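## Task

Pull the black key fob out of the drawer of the small wooden box and set it straight on the table top, touching nothing but the table. Close the drawer afterwards. The box must end up roughly at its starting spot and heading, and the second item must still be inside the drawer.

## Robot and tools

Robot: two arms, left_arm and right_arm. Each is mounted on a tilted plate, and a shared metal frame behind them carries both plates. A plate and its half of the frame count as part of that arm for any 'too close' message. Calibrated bases in the scene frame: left_arm at (+0.048, +0.320, +0.317) m, quat_wxyz (+0.957, -0.123, +0.264, +0.004); right_arm at (+0.034, -0.209, +0.317) m, quat_wxyz (+0.957, +0.118, +0.266, +0.011). Each gripper has two fingers that point along its own +z axis and close along its own y axis.

Scene frame: the origin sits at table height, halfway between the two nominal bases. +z is up, +x reaches out over the table, and left_arm is on the +y side. Image left and right do not match the arm names. All positions are in metres and orientations are quaternions written w first.

A row is always 16 numbers: left_arm x, y, z, qw, qx, qy, qz, opening, followed by the same eight for right_arm. Send both halves even when only one arm should move. x, y, z and the quaternion give an absolute gripper pose in the scene frame, not an offset. end_effector_position is the point between the finger pads, a little less than 1 cm behind the tips. Opening ranges from -1 (closed, 0 mm gap) to +1 (fully open, about 87 mm). Intermediate values: +0.5 is about 69 mm, 0 about 43 mm, -0.5 about 18 mm. To hold something, keep commanding roughly 0.04 below the grip_measured value read at first contact; commanding less than that grips more softly. Readings can be off by about 1 mm.

execute_actions takes actions, a list with zero or one entry. An empty list is a look that returns the state with pictures. {"rows": [...], "steps": n} plays up to 15 rows, one per 1/30 s step, with n at most 15 and at least 5; the last row repeats when there are fewer rows than steps. {"steps": n} with no rows is a wait of up to 300 steps, counted from the previous result. A row is refused if any target is more than 0.6 m from that arm's last reported position along any of its gripper axes. The result is sampled 5 steps before the action ends. Optional cameras lists names (cam_high, cam_low, cam_left_wrist, cam_right_wrist, or ["all"]).

move takes target: one 16-number row, or a list of up to 15 rows followed in order, all sharing at most 10 s. Each gripper travels in a straight line to its absolute pose and turns by the shorter way. speed is in m/s, from 0.002 to 2.9, default 0.25, with rotation capped at twice that in rad/s. It can be one value or one per target. blend, in metres, rounds the corners at intermediate targets (default 0). blocking=false returns after about 0.5 s while the motion continues. Paths do not avoid obstacles or the other arm. Grippers lag and can overshoot, more so when moving fast or with the arm stretched out. Opening changes on the first target apply at the start; later ones apply when that target is reached and everything is at rest. The result adds a 'move:' line: done means within 10 mm and 2 degrees; off_target, moving, held or fault name the affected arms. limits=paced means the pose was clipped, and limits=held means steps were withheld by a check such as the clearance check. Neither done nor off_target tells you whether anything is being touched.

wait takes seconds (0 to 10) and lets the scene run; it ends early if a move finishes. stop brakes a running move, but the fingers keep moving. zoom_image takes camera and region [x0, y0, x1, y1] in pixels, at most 504x504, from that camera's latest image. finished_scene takes scene (1 or 2) and cannot be undone, so check the goal is met before calling it.

Results report, for each arm, end_effector_position, end_effector_quat_wxyz, grip_measured, Joint positions (the final gripper value runs from 0 closed to 1 open), Joint velocities ('within noise' means settled), Joint torques (torques 1 to 3 wrap at ±28 N m), and Hand target. Reported positions can be off by a few centimetres, especially far out. Every control step, the commanded orientation is clipped to within 40 degrees of the measured one. Friction and gravity can leave the gripper low, short or tilted, so check after each motion and correct. To hold an arm still, resend its last reported pose and the desired opening. Joint limits (rad): waist -2.618 to 3.054, shoulder and elbow 0 to 3.142 (elbow straight at 2.901), wrist pitch and yaw ±1.571, wrist roll ±2.094.

Cameras are all 672x504. Calibration K and T_world_to_cam matrices are given for mapping pixels to scene coordinates. The fixed cameras may have shifted by up to about 2.3 degrees and 9 mm. Wrist camera images can lag slightly while the arm moves.

The simulation keeps running while you think. Avoid: dropping or releasing objects while they are moving, slamming, fast or hard contacts, targets far past a surface (these press hard), pinching the other arm's fingers, grippers or arms colliding, knocking anything off the table, and sweeping a path close to an arm's own base (go around it). Holding loads, reaching far out, or pushing toward an unreachable pose heats the motors. MOTOR HOT appears at 75 °C, and at 90 °C a fault folds that arm up for good. Loose objects may occasionally get a small external nudge.

Each tool is called by a JSON object that holds its "op" and its "data".

## Session

{"op": "execute_actions", "data": {"actions": [], "cameras": ["all"]}}

Scene clock: 0.00 s of 6000.00 s.
left_arm: end_effector_position=(+0.0997, +0.1270, +0.2928) grip_measured=+1.000 end_effector_quat_wxyz=(-0.035, +0.687, +0.534, -0.491) | right_arm: end_effector_position=(+0.4544, -0.2631, +0.1802) grip_measured=+1.000 end_effector_quat_wxyz=(+0.210, +0.029, +0.971, -0.113)
Joint positions: left_arm=[-0.98 1.553 0.577 -0.527 0.448 0.878 1] | right_arm=[0.037 1.58 0.906 0.109 0.457 -0.116 1]
Joint velocities: within noise
Joint torques (N m): no reading
Motor temperatures (°C): left_arm=[26 35 37 31 25 28 24] | right_arm=[25 31 31 31 29 29 29]
Heat: left arm: 37 °C; right arm: 31 °C.
Hand target: left_arm +0.1017, +0.1257, +0.2933; -0.031, +0.687, +0.534, -0.491 | right_arm +0.4616, -0.2645, +0.1866; +0.222, +0.034, +0.968, -0.113

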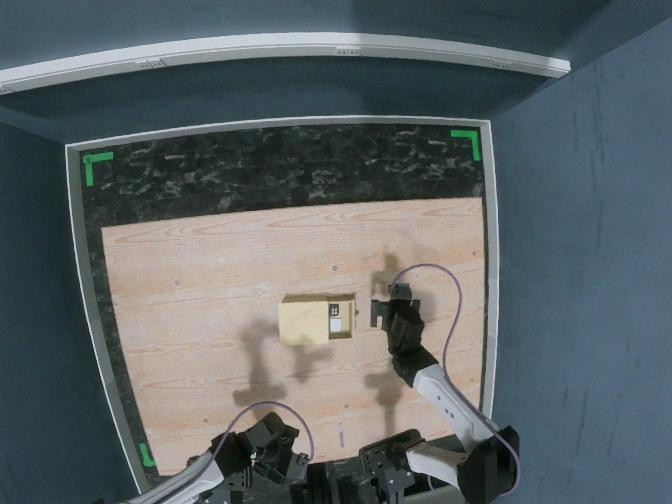

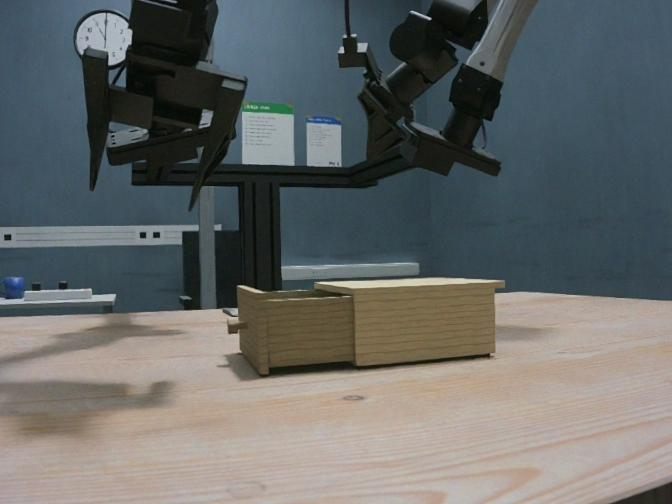

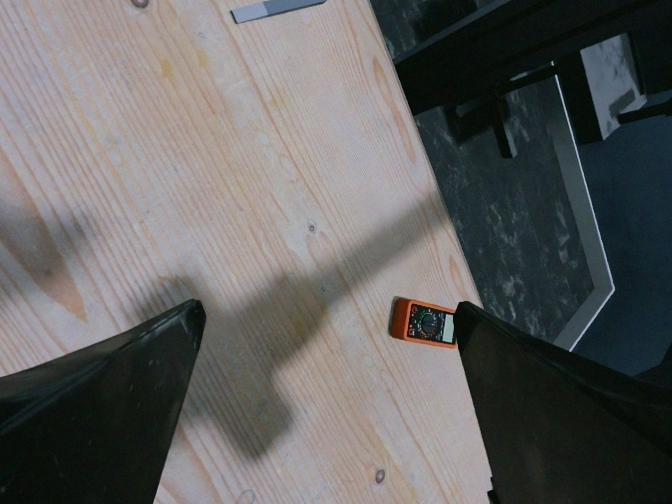

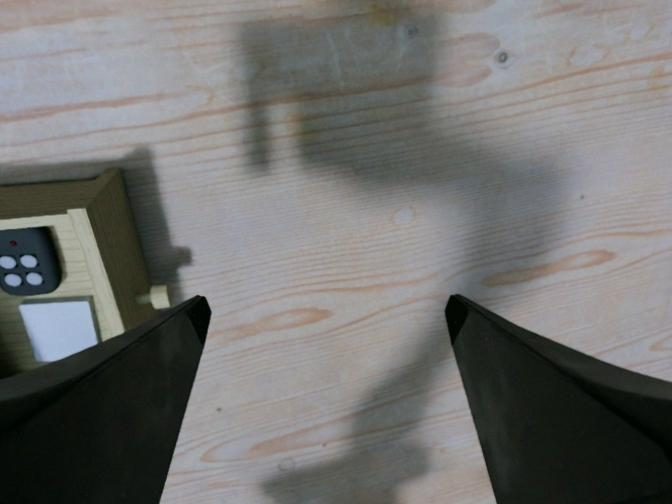

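{"op": "zoom_image", "data": {"camera": "cam_high", "region": [260, 270, 380, 360]}}

{"op": "zoom_image", "data": {"camera": "cam_right_wrist", "region": [0, 140, 240, 400]}}

{"op": "zoom_image", "data": {"camera": "cam_low", "region": [200, 240, 520, 400]}}

Scaled by 4.200 from the camera's 672x504 image, which has a finer 960x720 frame.

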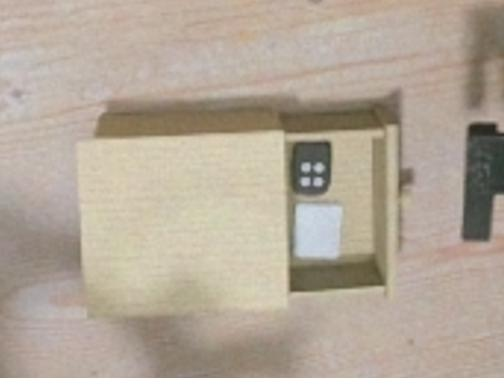

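Scaled by 1.938 from the camera's 672x504 image, which has a finer 960x720 frame.

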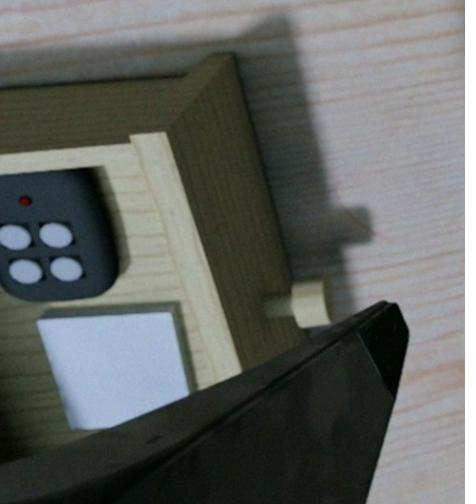

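Scaled by 1.575 from the camera's 672x504 image, which has a finer 960x720 frame.

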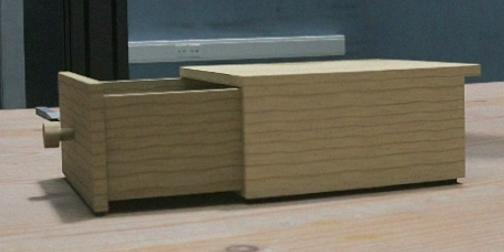

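{"op": "move", "data": {"target": [0.0997, 0.127, 0.2928, -0.035, 0.687, 0.534, -0.491, 1, 0.453, -0.12, 0.15, 0.2045, 0, 0.9789, 0, 1], "speed": 0.3}}

Scene clock: 5.03 s of 6000.00 s.
left_arm: end_effector_position=(+0.0997, +0.1270, +0.2928) grip_measured=+1.000 end_effector_quat_wxyz=(-0.035, +0.687, +0.534, -0.491) | right_arm: end_effector_position=(+0.4432, -0.1259, +0.1506) grip_measured=+1.000 end_effector_quat_wxyz=(+0.192, -0.010, +0.981, -0.006)
Joint positions: left_arm=[-0.98 1.553 0.577 -0.527 0.448 0.878 1] | right_arm=[0.302 1.785 0.966 0.128 0.448 0.044 1]
Joint velocities: within noise
Joint torques (N m): left_arm=[-3.23 -4.07 3.73 0.42 0.54 0.18] | right_arm=[4.34 -6.32 6.41 1.03 -0.01 -0.02]
Motor temperatures (°C): left_arm=[26 36 38 31 25 28 24] | right_arm=[25 32 32 31 29 29 29]
Heat: left arm: 38 °C; right arm: 32 °C.
Hand target: left_arm +0.0997, +0.1270, +0.2927; -0.035, +0.687, +0.534, -0.491 | right_arm +0.4527, -0.1201, +0.1503; +0.204, +0.000, +0.979, +0.000
Off the commanded pose: left_arm 0.000 m, 0 deg | right_arm 0.011 m, 2 deg.
Kept back: nothing.
move: off_target (right_arm)
camera_calibration:
cam_right_wrist: T_world_to_cam=[[0.0363145, -0.999109, 0.0215056, -0.146919], [-0.881104, -0.0218567, 0.472418, 0.336337], [-0.471527, -0.0361042, -0.881112, 0.473642], [0, 0, 0, 1]] pos_world=[0.525018, -0.122336, 0.2616]

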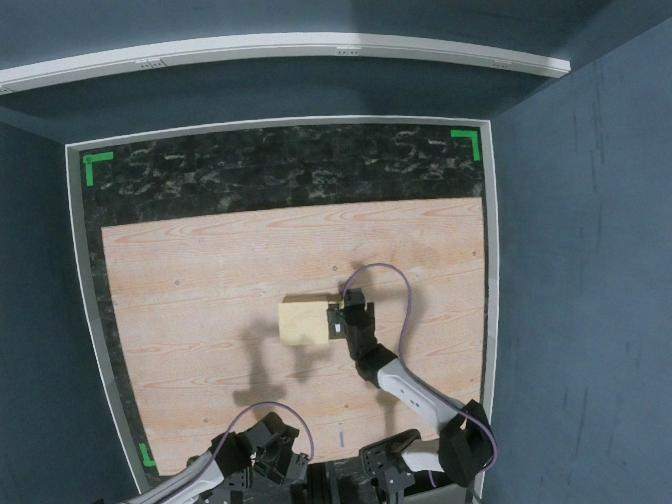

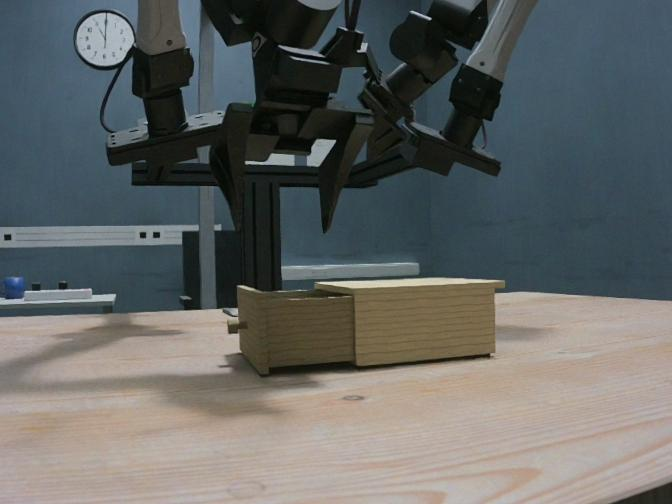

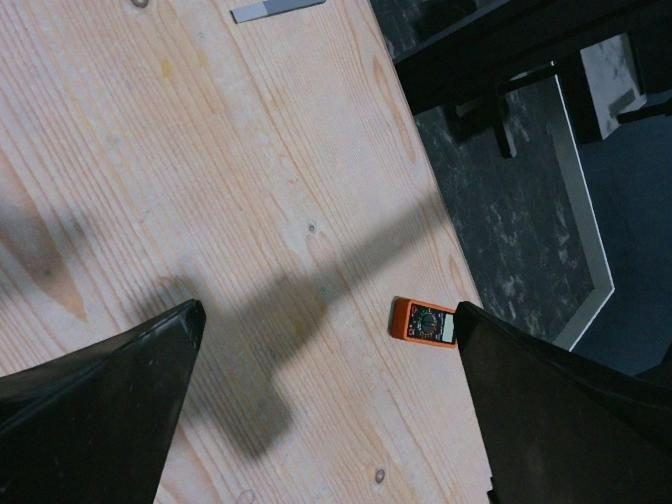

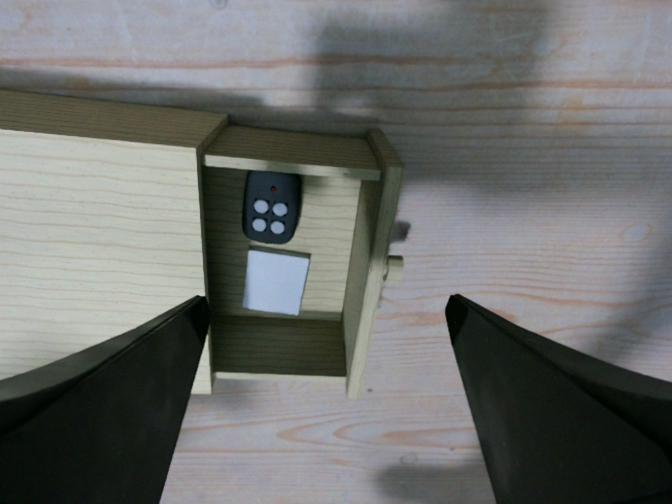

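{"op": "zoom_image", "data": {"camera": "cam_right_wrist", "region": [180, 100, 430, 410]}}

Scaled by 1.626 from the camera's 672x504 image, which has a finer 960x720 frame.

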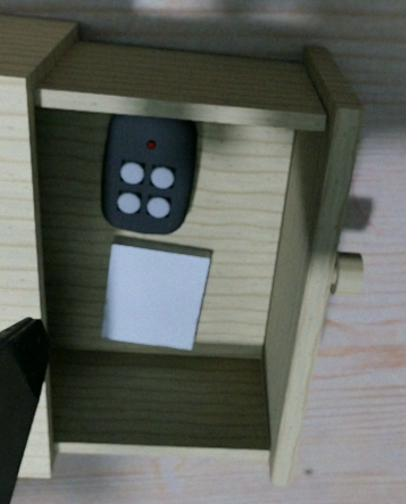

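{"op": "zoom_image", "data": {"camera": "cam_low", "region": [190, 90, 400, 250]}}

{"op": "zoom_image", "data": {"camera": "cam_low", "region": [220, 260, 380, 385]}}

Scaled by 2.400 from the camera's 672x504 image, which has a finer 960x720 frame.

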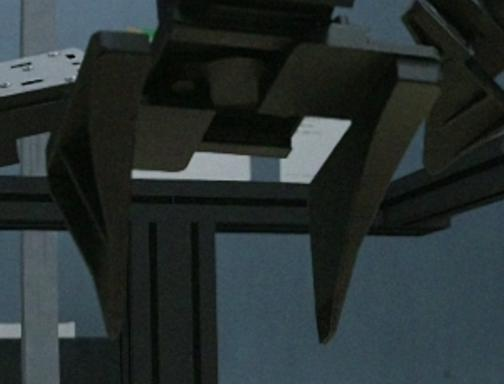

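Scaled by 3.150 from the camera's 672x504 image, which has a finer 960x720 frame.

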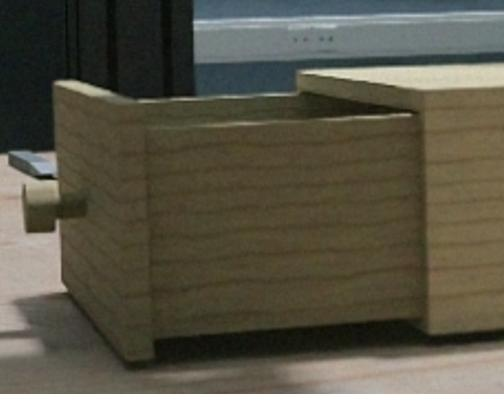

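{"op": "move", "data": {"target": [0.0997, 0.127, 0.2928, -0.035, 0.687, 0.534, -0.491, 1, 0.42, -0.124, 0.11, 0.2045, 0, 0.9789, 0, -1], "speed": 0.2, "cameras": ["cam_low", "cam_right_wrist"]}}

Scene clock: 13.70 s of 6000.00 s.
left_arm: end_effector_position=(+0.0997, +0.1270, +0.2928) grip_measured=+1.000 end_effector_quat_wxyz=(-0.035, +0.687, +0.534, -0.491) | right_arm: end_effector_position=(+0.4183, -0.1226, +0.1143) grip_measured=-0.973 end_effector_quat_wxyz=(+0.201, -0.001, +0.980, -0.001)
Joint positions: left_arm=[-0.98 1.553 0.577 -0.527 0.448 0.878 1] | right_arm=[0.282 1.878 0.855 0.358 0.427 0.041 0.013]
Joint velocities: within noise
Joint torques (N m): left_arm=[-3.21 -4.08 3.79 0.43 0.53 0.18] | right_arm=[3.1 -6.38 3.19 1.13 -0.07 -0.23]
Motor temperatures (°C): left_arm=[26 36 38 31 25 28 24] | right_arm=[26 33 32 32 28 29 29]
Heat: left arm: 38 °C; right arm: 33 °C.
Hand target: left_arm +0.0997, +0.1270, +0.2927; -0.035, +0.687, +0.534, -0.491 | right_arm +0.4199, -0.1241, +0.1101; +0.204, +0.000, +0.979, +0.000
Off the commanded pose: left_arm 0.000 m, 0 deg | right_arm 0.005 m, 0 deg.
Kept back: nothing.
move: done
camera_calibration:
cam_right_wrist: T_world_to_cam=[[0.0217625, -0.999724, 0.00880922, -0.134453], [-0.889333, -0.0153325, 0.457003, 0.337606], [-0.456742, -0.0177799, -0.889421, 0.426977], [0, 0, 0, 1]] pos_world=[0.498189, -0.121648, 0.22666]
Images, in order (width x height): cam_low 672x504, cam_right_wrist 672x504.

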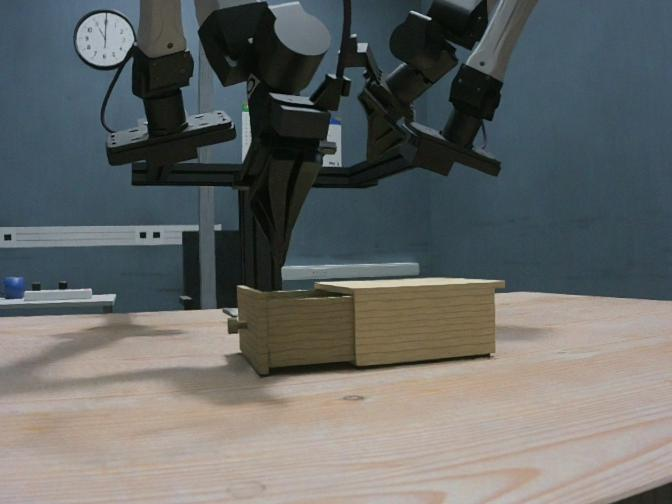

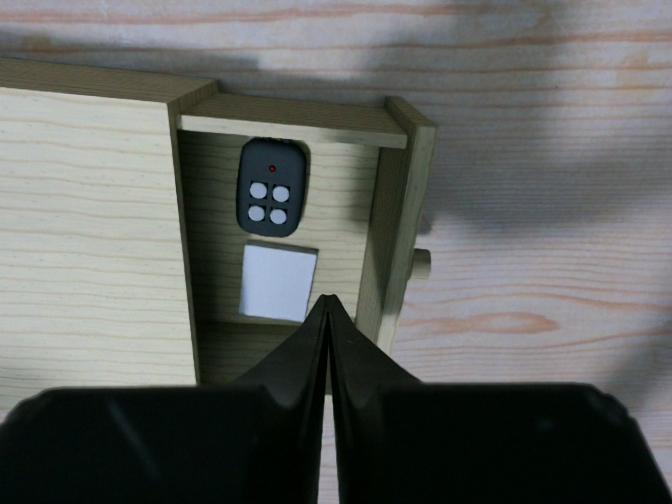

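{"op": "move", "data": {"target": [[0.0997, 0.127, 0.2928, -0.035, 0.687, 0.534, -0.491, 1, 0.402, -0.1305, 0.052, 0.2045, 0, 0.9789, 0, -1], [0.0997, 0.127, 0.2928, -0.035, 0.687, 0.534, -0.491, 1, 0.402, -0.158, 0.052, 0.2045, 0, 0.9789, 0, -1]], "speed": [0.12, 0.04], "cameras": ["cam_high", "cam_low", "cam_right_wrist"]}}

Scene clock: 15.77 s of 6000.00 s.
left_arm: end_effector_position=(+0.0997, +0.1270, +0.2928) grip_measured=+1.000 end_effector_quat_wxyz=(-0.035, +0.687, +0.534, -0.491) | right_arm: end_effector_position=(+0.3987, -0.1350, +0.0511) grip_measured=-0.973 end_effector_quat_wxyz=(+0.201, -0.004, +0.979, +0.032)
Joint positions: left_arm=[-0.98 1.553 0.577 -0.527 0.448 0.878 1] | right_arm=[0.161 2.086 0.824 0.623 0.265 -0.03 0.013]
Joint velocities: within noise
Joint torques (N m): left_arm=[-3.19 -4.1 3.79 0.44 0.53 0.18] | right_arm=[0.58 -8.77 0.75 0.96 0.4 -0.48]
Motor temperatures (°C): left_arm=[26 36 38 31 25 28 24] | right_arm=[26 33 32 32 28 29 29]
Heat: left arm: 38 °C; right arm: 33 °C.
Hand target: left_arm +0.0997, +0.1270, +0.2927; -0.035, +0.687, +0.534, -0.491 | right_arm +0.4015, -0.1575, +0.0519; +0.204, +0.000, +0.979, +0.000
Off the commanded pose: left_arm 0.000 m, 0 deg | right_arm 0.023 m, 4 deg.
Kept back: nothing.
move: off_target (right_arm)
camera_calibration:
cam_right_wrist: T_world_to_cam=[[0.0406756, -0.997684, -0.0545205, -0.149858], [-0.88862, -0.0610695, 0.45456, 0.342481], [-0.456836, 0.0299585, -0.889046, 0.368032], [0, 0, 0, 1]] pos_world=[0.478562, -0.139621, 0.163349]
Images, in order (width x height): cam_high 672x504, cam_low 672x504, cam_right_wrist 672x504.

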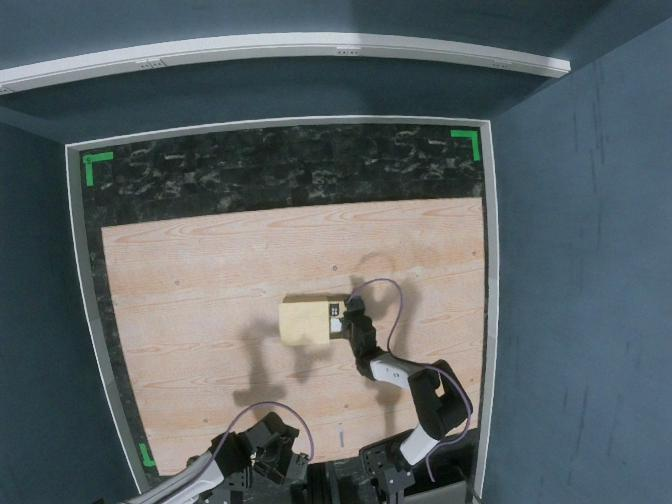

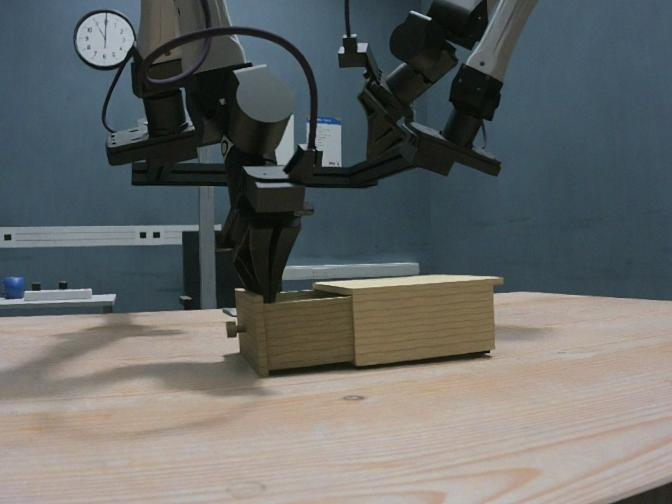

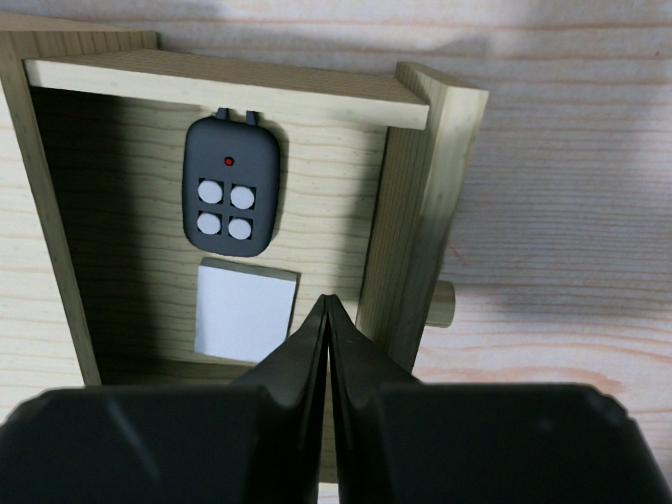

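{"op": "zoom_image", "data": {"camera": "cam_low", "region": [200, 240, 520, 400]}}

{"op": "zoom_image", "data": {"camera": "cam_high", "region": [260, 270, 380, 360]}}

Scaled by 1.575 from the camera's 672x504 image, which has a finer 960x720 frame.

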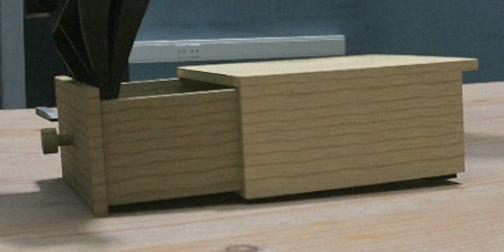

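Scaled by 4.200 from the camera's 672x504 image, which has a finer 960x720 frame.

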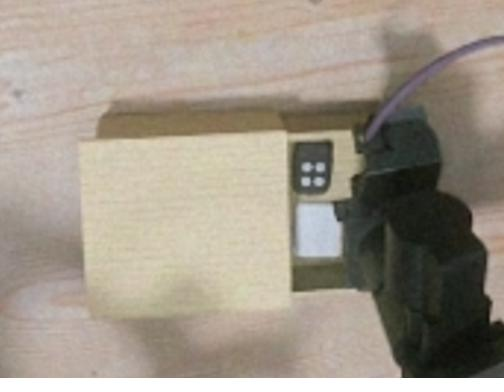

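{"op": "zoom_image", "data": {"camera": "cam_right_wrist", "region": [160, 40, 500, 430]}}

Scaled by 1.292 from the camera's 672x504 image, which has a finer 960x720 frame.

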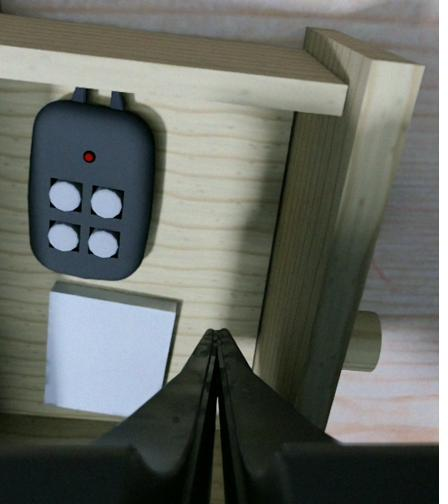

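{"op": "move", "data": {"target": [[0.0997, 0.127, 0.2928, -0.035, 0.687, 0.534, -0.491, 1, 0.402, -0.118, 0.056, 0.2045, 0, 0.9789, 0, -1], [0.0997, 0.127, 0.2928, -0.035, 0.687, 0.534, -0.491, 1, 0.425, -0.100, 0.12, 0.06, 0, 0.9982, 0, -0.54]], "speed": [0.06, 0.2], "cameras": ["cam_high", "cam_low", "cam_right_wrist"]}}

Scene clock: 27.07 s of 6000.00 s.
left_arm: end_effector_position=(+0.0997, +0.1270, +0.2928) grip_measured=+1.000 end_effector_quat_wxyz=(-0.035, +0.687, +0.534, -0.491) | right_arm: end_effector_position=(+0.4085, -0.1037, +0.1071) grip_measured=-0.540 end_effector_quat_wxyz=(+0.038, -0.009, +0.999, -0.003)
Joint positions: left_arm=[-0.98 1.553 0.577 -0.527 0.448 0.878 1] | right_arm=[0.299 2.02 1.23 -0.239 0.402 0.184 0.23]
Joint velocities: within noise
Joint torques (N m): left_arm=[-3.22 -4.12 3.78 0.42 0.53 0.18] | right_arm=[5.97 -10.86 5.87 0.24 0.09 -0.04]
Motor temperatures (°C): left_arm=[27 37 39 30 25 28 24] | right_arm=[26 35 32 32 28 29 29]
Heat: left arm: 39 °C; right arm: 35 °C.
Hand target: left_arm +0.0997, +0.1270, +0.2927; -0.035, +0.687, +0.534, -0.491 | right_arm +0.4247, -0.1001, +0.1200; +0.060, +0.000, +0.998, +0.000
Off the commanded pose: left_arm 0.000 m, 0 deg | right_arm 0.021 m, 3 deg.
Kept back: nothing.
move: off_target (right_arm); target 2's new opening was sent with right_arm's hand 0.021 m and 3 deg from that target
camera_calibration:
cam_right_wrist: T_world_to_cam=[[0.0375146, -0.999272, 0.00693584, -0.121463], [-0.694349, -0.0210744, 0.71933, 0.224119], [-0.71866, -0.0318013, -0.694634, 0.501062], [0, 0, 0, 1]] pos_world=[0.520267, -0.100717, 0.187682]
Images, in order (width x height): cam_high 672x504, cam_low 672x504, cam_right_wrist 672x504.

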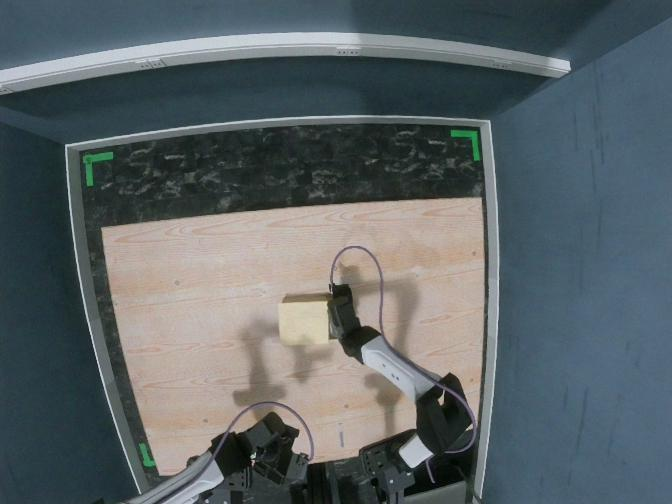

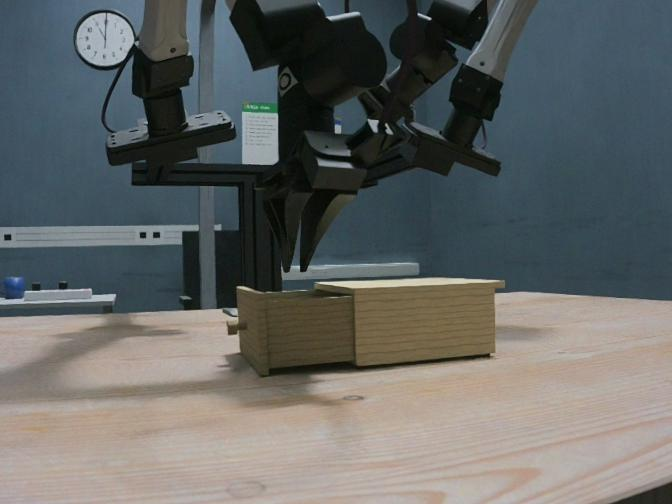

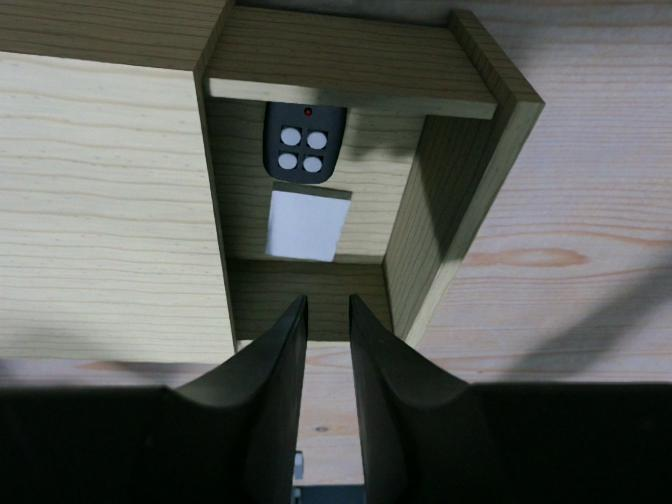

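{"op": "zoom_image", "data": {"camera": "cam_low", "region": [220, 260, 380, 385]}}

{"op": "zoom_image", "data": {"camera": "cam_right_wrist", "region": [180, 0, 560, 380]}}

Scaled by 3.150 from the camera's 672x504 image, which has a finer 960x720 frame.

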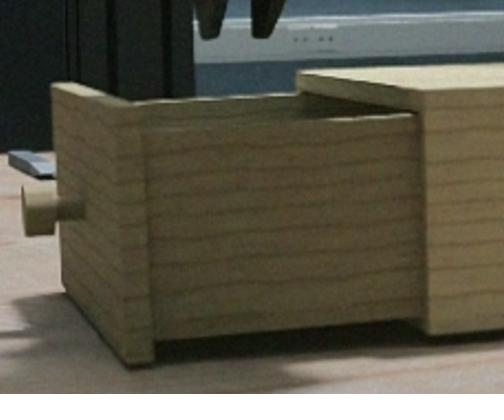

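Scaled by 1.326 from the camera's 672x504 image, which has a finer 960x720 frame.

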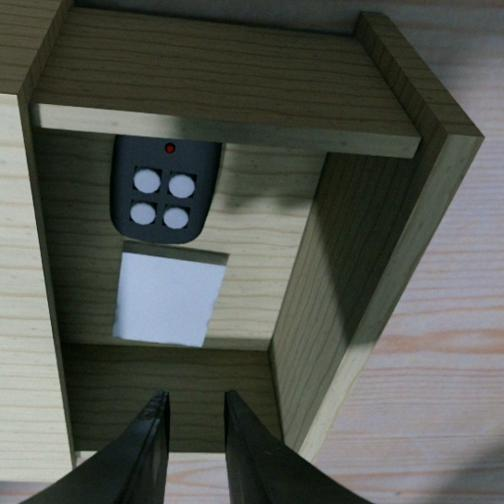

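{"op": "zoom_image", "data": {"camera": "cam_low", "region": [220, 110, 400, 290]}}

Scaled by 2.800 from the camera's 672x504 image, which has a finer 960x720 frame.

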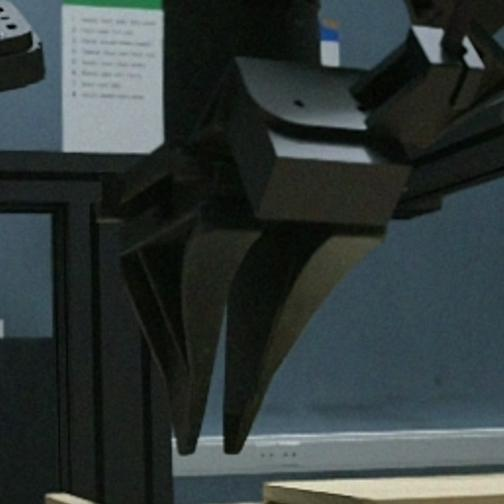

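{"op": "move", "data": {"target": [0.0997, 0.127, 0.2928, -0.035, 0.687, 0.534, -0.491, 1, 0.395, -0.115, 0.108, 0.2049, 0.0834, 0.9634, 0.1512, 0.0], "speed": 0.2, "cameras": ["cam_low", "cam_right_wrist"]}}

Scene clock: 34.63 s of 6000.00 s.
left_arm: end_effector_position=(+0.0997, +0.1270, +0.2928) grip_measured=+1.000 end_effector_quat_wxyz=(-0.035, +0.687, +0.534, -0.491) | right_arm: end_effector_position=(+0.3821, -0.1113, +0.1008) grip_measured=+0.000 end_effector_quat_wxyz=(+0.183, +0.077, +0.969, +0.148)
Joint positions: left_arm=[-0.98 1.553 0.577 -0.527 0.448 0.878 1] | right_arm=[0.151 1.875 0.688 0.54 0.06 0.172 0.5]
Joint velocities: within noise
Joint torques (N m): left_arm=[-3.22 -4.1 3.78 0.42 0.53 0.18] | right_arm=[2.24 -8.68 1.89 1.1 -0.26 -0.18]
Motor temperatures (°C): left_arm=[27 37 39 30 25 28 24] | right_arm=[26 37 32 32 28 29 29]
Heat: left arm: 39 °C; right arm: 37 °C.
Hand target: left_arm +0.0997, +0.1270, +0.2927; -0.035, +0.687, +0.534, -0.491 | right_arm +0.3949, -0.1150, +0.1080; +0.205, +0.083, +0.963, +0.151
Off the commanded pose: left_arm 0.000 m, 0 deg | right_arm 0.015 m, 3 deg.
Kept back: nothing.
move: off_target (right_arm)
camera_calibration:
cam_right_wrist: T_world_to_cam=[[-0.0745234, -0.948143, -0.308984, -0.0476598], [-0.879965, -0.083247, 0.467688, 0.299611], [-0.469157, 0.306749, -0.828129, 0.43332], [0, 0, 0, 1]] pos_world=[0.46339, -0.153167, 0.203994]
Images, in order (width x height): cam_low 672x504, cam_right_wrist 672x504.

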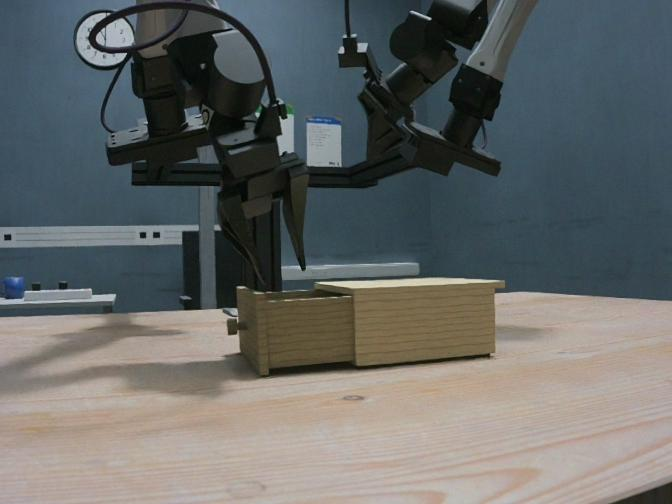

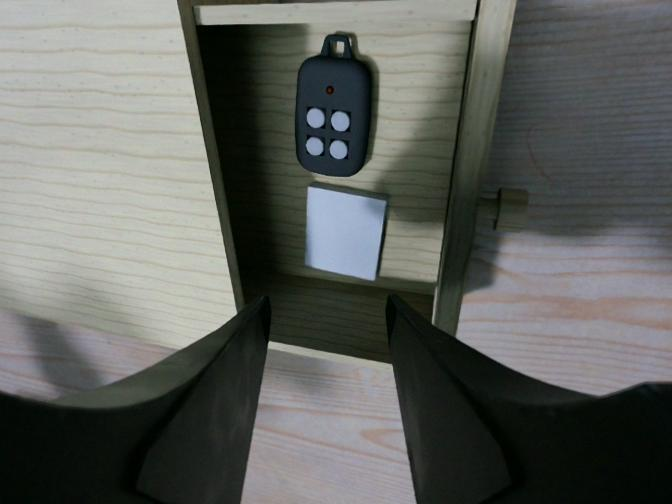

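{"op": "move", "data": {"target": [0.0997, 0.127, 0.2928, -0.035, 0.687, 0.534, -0.491, 1, 0.426, -0.105, 0.067, 0.2049, 0.0834, 0.9634, 0.1512, 0.0], "speed": 0.1, "cameras": ["cam_low", "cam_right_wrist"]}}

Scene clock: 36.20 s of 6000.00 s.
left_arm: end_effector_position=(+0.0997, +0.1270, +0.2928) grip_measured=+1.000 end_effector_quat_wxyz=(-0.035, +0.687, +0.534, -0.491) | right_arm: end_effector_position=(+0.4217, -0.1028, +0.0713) grip_measured=+0.000 end_effector_quat_wxyz=(+0.199, +0.083, +0.965, +0.151)
Joint positions: left_arm=[-0.98 1.553 0.577 -0.527 0.448 0.878 1] | right_arm=[0.137 2.034 0.868 0.553 0.047 0.172 0.5]
Joint velocities: within noise
Joint torques (N m): left_arm=[-3.18 -4.14 3.78 0.44 0.55 0.18] | right_arm=[2.47 -6.35 3.47 1.07 -0.24 -0.26]
Motor temperatures (°C): left_arm=[27 37 39 30 25 28 24] | right_arm=[26 37 32 32 28 29 29]
Heat: left arm: 39 °C; right arm: 37 °C.
Hand target: left_arm +0.0997, +0.1270, +0.2927; -0.035, +0.687, +0.534, -0.491 | right_arm +0.4259, -0.1052, +0.0671; +0.205, +0.083, +0.963, +0.151
Off the commanded pose: left_arm 0.000 m, 0 deg | right_arm 0.006 m, 1 deg.
Kept back: nothing.
move: done
camera_calibration:
cam_right_wrist: T_world_to_cam=[[-0.0812571, -0.94452, -0.318243, -0.0418729], [-0.895444, -0.0710378, 0.439469, 0.358656], [-0.437695, 0.320679, -0.839993, 0.413882], [0, 0, 0, 1]] pos_world=[0.498908, -0.146795, 0.176714]
Images, in order (width x height): cam_low 672x504, cam_right_wrist 672x504.

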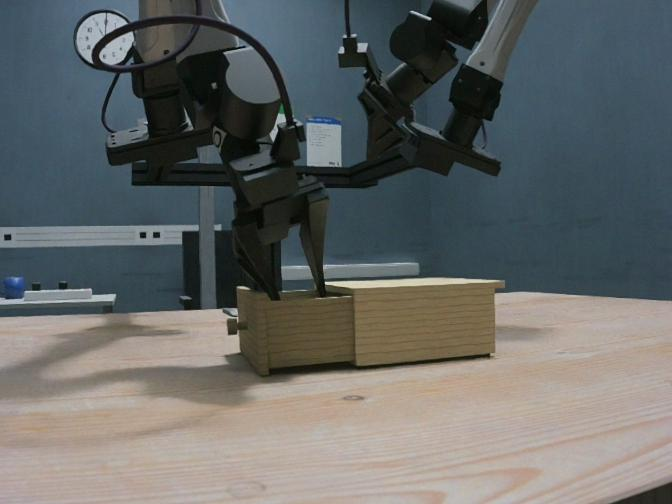

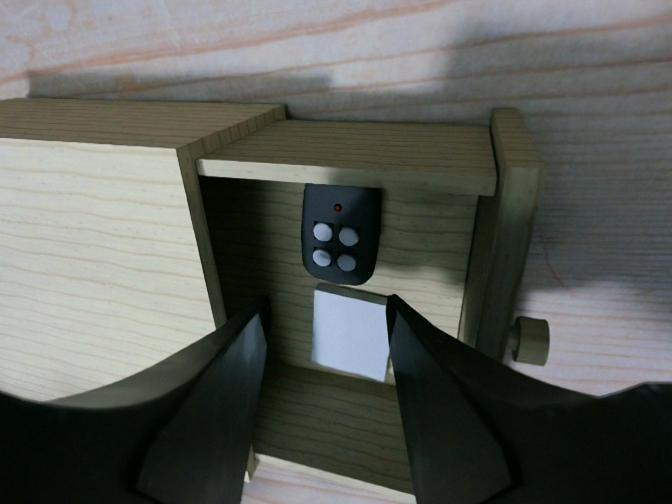

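{"op": "move", "data": {"target": [0.0997, 0.127, 0.2928, -0.035, 0.687, 0.534, -0.491, 1, 0.431, -0.0988, 0.038, 0.2049, 0.0834, 0.9634, 0.1512, 0.0], "speed": 0.08, "cameras": ["cam_low", "cam_right_wrist"]}}

Scene clock: 37.20 s of 6000.00 s.
left_arm: end_effector_position=(+0.0997, +0.1270, +0.2928) grip_measured=+1.000 end_effector_quat_wxyz=(-0.035, +0.687, +0.534, -0.491) | right_arm: end_effector_position=(+0.4251, -0.0926, +0.0442) grip_measured=+0.000 end_effector_quat_wxyz=(+0.195, +0.082, +0.965, +0.158)
Joint positions: left_arm=[-0.98 1.553 0.577 -0.527 0.448 0.878 1] | right_arm=[0.133 2.154 0.948 0.584 0.029 0.172 0.5]
Joint velocities: within noise
Joint torques (N m): left_arm=[-3.18 -4.12 3.75 0.43 0.53 0.18] | right_arm=[2.52 -6.34 3.23 1.15 -0.11 -0.3]
Motor temperatures (°C): left_arm=[27 37 39 30 25 28 24] | right_arm=[26 37 32 32 28 29 29]
Heat: left arm: 39 °C; right arm: 37 °C.
Hand target: left_arm +0.0997, +0.1270, +0.2927; -0.035, +0.687, +0.534, -0.491 | right_arm +0.4308, -0.0989, +0.0383; +0.205, +0.083, +0.963, +0.151
Off the commanded pose: left_arm 0.000 m, 0 deg | right_arm 0.011 m, 1 deg.
Kept back: nothing.
move: off_target (right_arm)
camera_calibration:
cam_right_wrist: T_world_to_cam=[[-0.0770377, -0.940533, -0.330851, -0.0414321], [-0.891467, -0.0836248, 0.445301, 0.37126], [-0.446488, 0.329248, -0.832012, 0.39351], [0, 0, 0, 1]] pos_world=[0.503472, -0.137484, 0.148375]
Images, in order (width x height): cam_low 672x504, cam_right_wrist 672x504.

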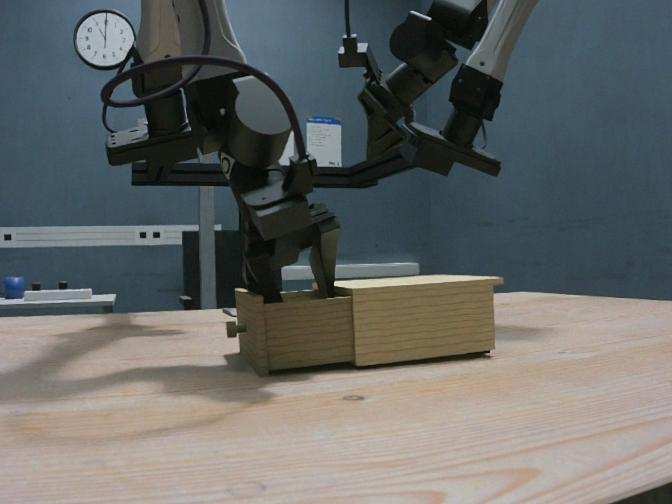

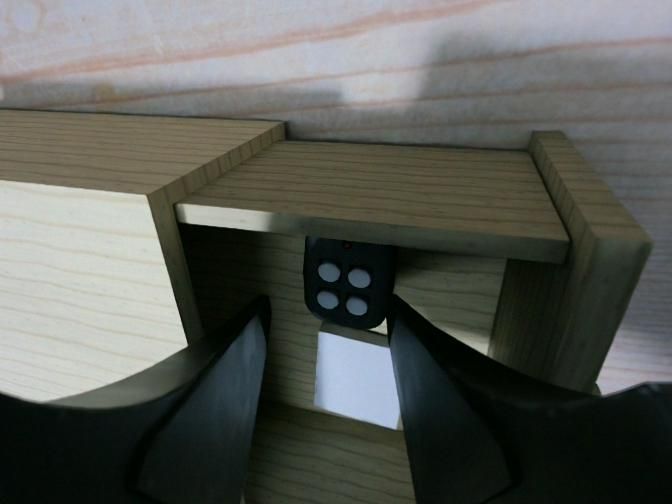

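{"op": "zoom_image", "data": {"camera": "cam_low", "region": [200, 160, 380, 390]}}

{"op": "zoom_image", "data": {"camera": "cam_right_wrist", "region": [140, 130, 640, 504]}}

{"op": "zoom_image", "data": {"camera": "cam_low", "region": [320, 260, 520, 390]}}

Scaled by 2.191 from the camera's 672x504 image, which has a finer 960x720 frame.

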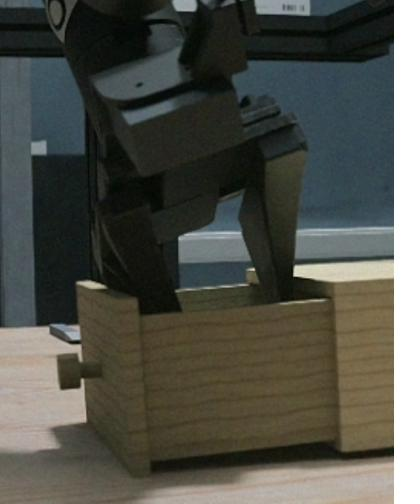

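Scaled by 1.008 from the camera's 672x504 image, which has a finer 960x720 frame.

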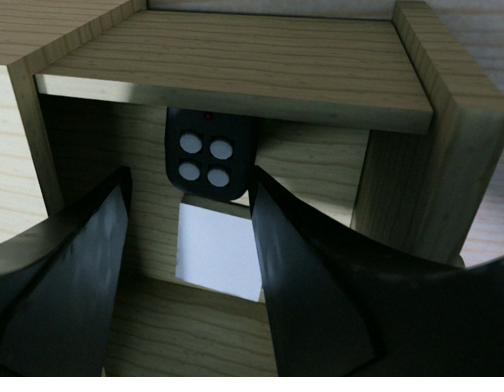

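Scaled by 2.520 from the camera's 672x504 image, which has a finer 960x720 frame.

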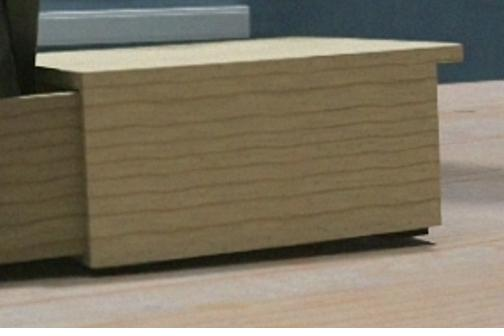

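{"op": "move", "data": {"target": [[0.0997, 0.127, 0.2928, -0.035, 0.687, 0.534, -0.491, 1, 0.405, -0.105, 0.085, 0.2049, 0.0834, 0.9634, 0.1512, 0.0], [0.0997, 0.127, 0.2928, -0.035, 0.687, 0.534, -0.491, 1, 0.437, -0.1, 0.075, 0.2009, 0.0514, 0.9777, 0.034, -1]], "speed": [0.1, 0.15], "cameras": ["cam_low", "cam_right_wrist"]}}

Scene clock: 47.20 s of 6000.00 s.
left_arm: end_effector_position=(+0.0997, +0.1270, +0.2928) grip_measured=+1.000 end_effector_quat_wxyz=(-0.035, +0.687, +0.534, -0.491) | right_arm: end_effector_position=(+0.4367, -0.1046, +0.0778) grip_measured=-0.973 end_effector_quat_wxyz=(+0.202, +0.059, +0.977, +0.037)
Joint positions: left_arm=[-0.98 1.553 0.577 -0.527 0.448 0.878 1] | right_arm=[0.245 2.039 0.969 0.421 0.347 0.147 0.013]
Joint velocities: within noise
Joint torques (N m): left_arm=[-3.17 -4.08 3.81 0.42 0.53 0.18] | right_arm=[5.5 -6.56 4.44 0.86 0.13 -0.24]
Motor temperatures (°C): left_arm=[27 37 39 30 25 28 24] | right_arm=[26 37 32 32 28 29 29]
Heat: left arm: 39 °C; right arm: 37 °C.
Hand target: left_arm +0.0997, +0.1270, +0.2927; -0.035, +0.687, +0.534, -0.491 | right_arm +0.4368, -0.1000, +0.0751; +0.201, +0.051, +0.978, +0.034
Off the commanded pose: left_arm 0.000 m, 0 deg | right_arm 0.005 m, 1 deg.
Kept back: nothing.
move: done
camera_calibration:
cam_right_wrist: T_world_to_cam=[[-0.0804219, -0.992649, -0.0904465, -0.0634221], [-0.889862, 0.030618, 0.455202, 0.376056], [-0.449086, 0.117093, -0.885782, 0.413797], [0, 0, 0, 1]] pos_world=[0.515368, -0.122923, 0.189616]
Images, in order (width x height): cam_low 672x504, cam_right_wrist 672x504.

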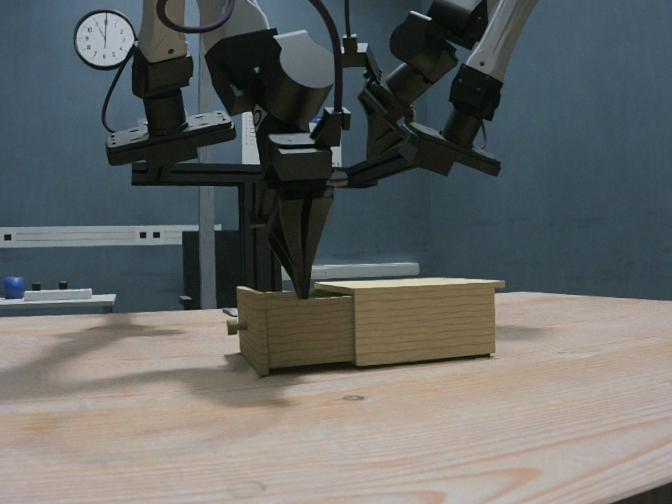

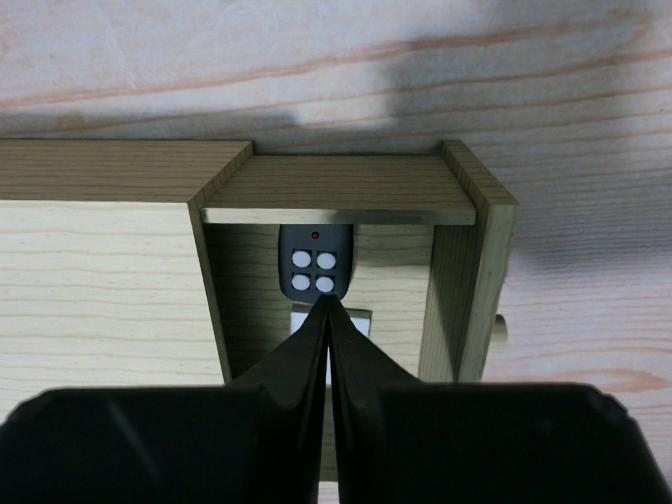

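{"op": "move", "data": {"target": [[0.0997, 0.127, 0.2928, -0.035, 0.687, 0.534, -0.491, 1, 0.434, -0.0935, 0.052, 0.2009, 0.0514, 0.9777, 0.034, -1], [0.0997, 0.127, 0.2928, -0.035, 0.687, 0.534, -0.491, 1, 0.434, -0.0935, 0.030, 0.2009, 0.0514, 0.9777, 0.034, -1]], "speed": [0.1, 0.04], "cameras": ["cam_low", "cam_right_wrist"]}}

Scene clock: 48.57 s of 6000.00 s.
left_arm: end_effector_position=(+0.0997, +0.1270, +0.2928) grip_measured=+1.000 end_effector_quat_wxyz=(-0.035, +0.687, +0.534, -0.491) | right_arm: end_effector_position=(+0.4323, -0.0925, +0.0412) grip_measured=-0.973 end_effector_quat_wxyz=(+0.197, +0.049, +0.979, +0.034)
Joint positions: left_arm=[-0.98 1.553 0.577 -0.527 0.448 0.878 1] | right_arm=[0.245 2.189 1.038 0.491 0.348 0.129 0.013]
Joint velocities: within noise
Joint torques (N m): left_arm=[-3.19 -4.05 3.75 0.43 0.53 0.18] | right_arm=[3.36 -5.19 4.31 1.16 -0.06 -0.19]
Motor temperatures (°C): left_arm=[27 37 39 30 25 27 24] | right_arm=[26 37 31 32 28 29 29]
Heat: left arm: 39 °C; right arm: 37 °C.
Hand target: left_arm +0.0997, +0.1270, +0.2927; -0.035, +0.687, +0.534, -0.491 | right_arm +0.4336, -0.0937, +0.0306; +0.201, +0.051, +0.978, +0.034
Off the commanded pose: left_arm 0.000 m, 0 deg | right_arm 0.011 m, 1 deg.
Kept back: nothing.
move: off_target (right_arm)
camera_calibration:
cam_right_wrist: T_world_to_cam=[[-0.062347, -0.994854, -0.0798676, -0.0636475], [-0.886063, 0.0183429, 0.463202, 0.385363], [-0.459354, 0.099647, -0.882646, 0.380572], [0, 0, 0, 1]] pos_world=[0.512305, -0.108312, 0.152326]
Images, in order (width x height): cam_low 672x504, cam_right_wrist 672x504.

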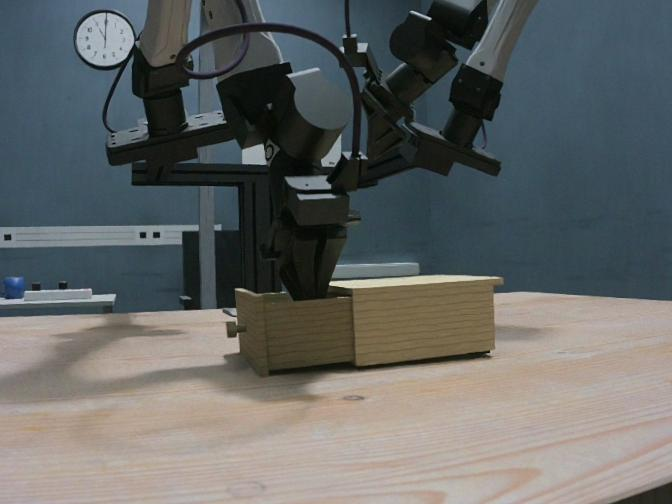

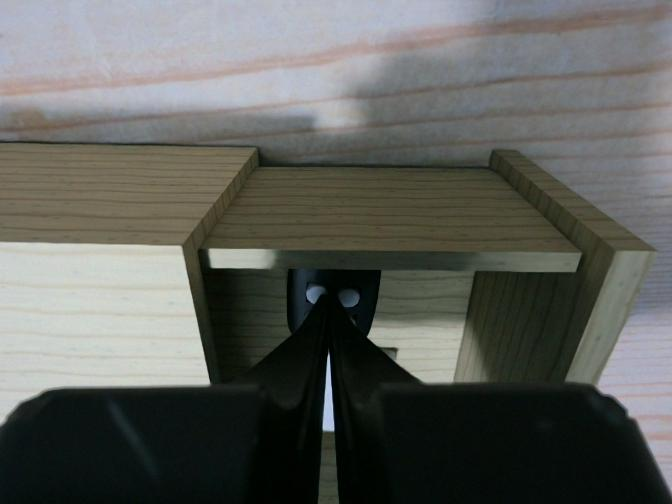

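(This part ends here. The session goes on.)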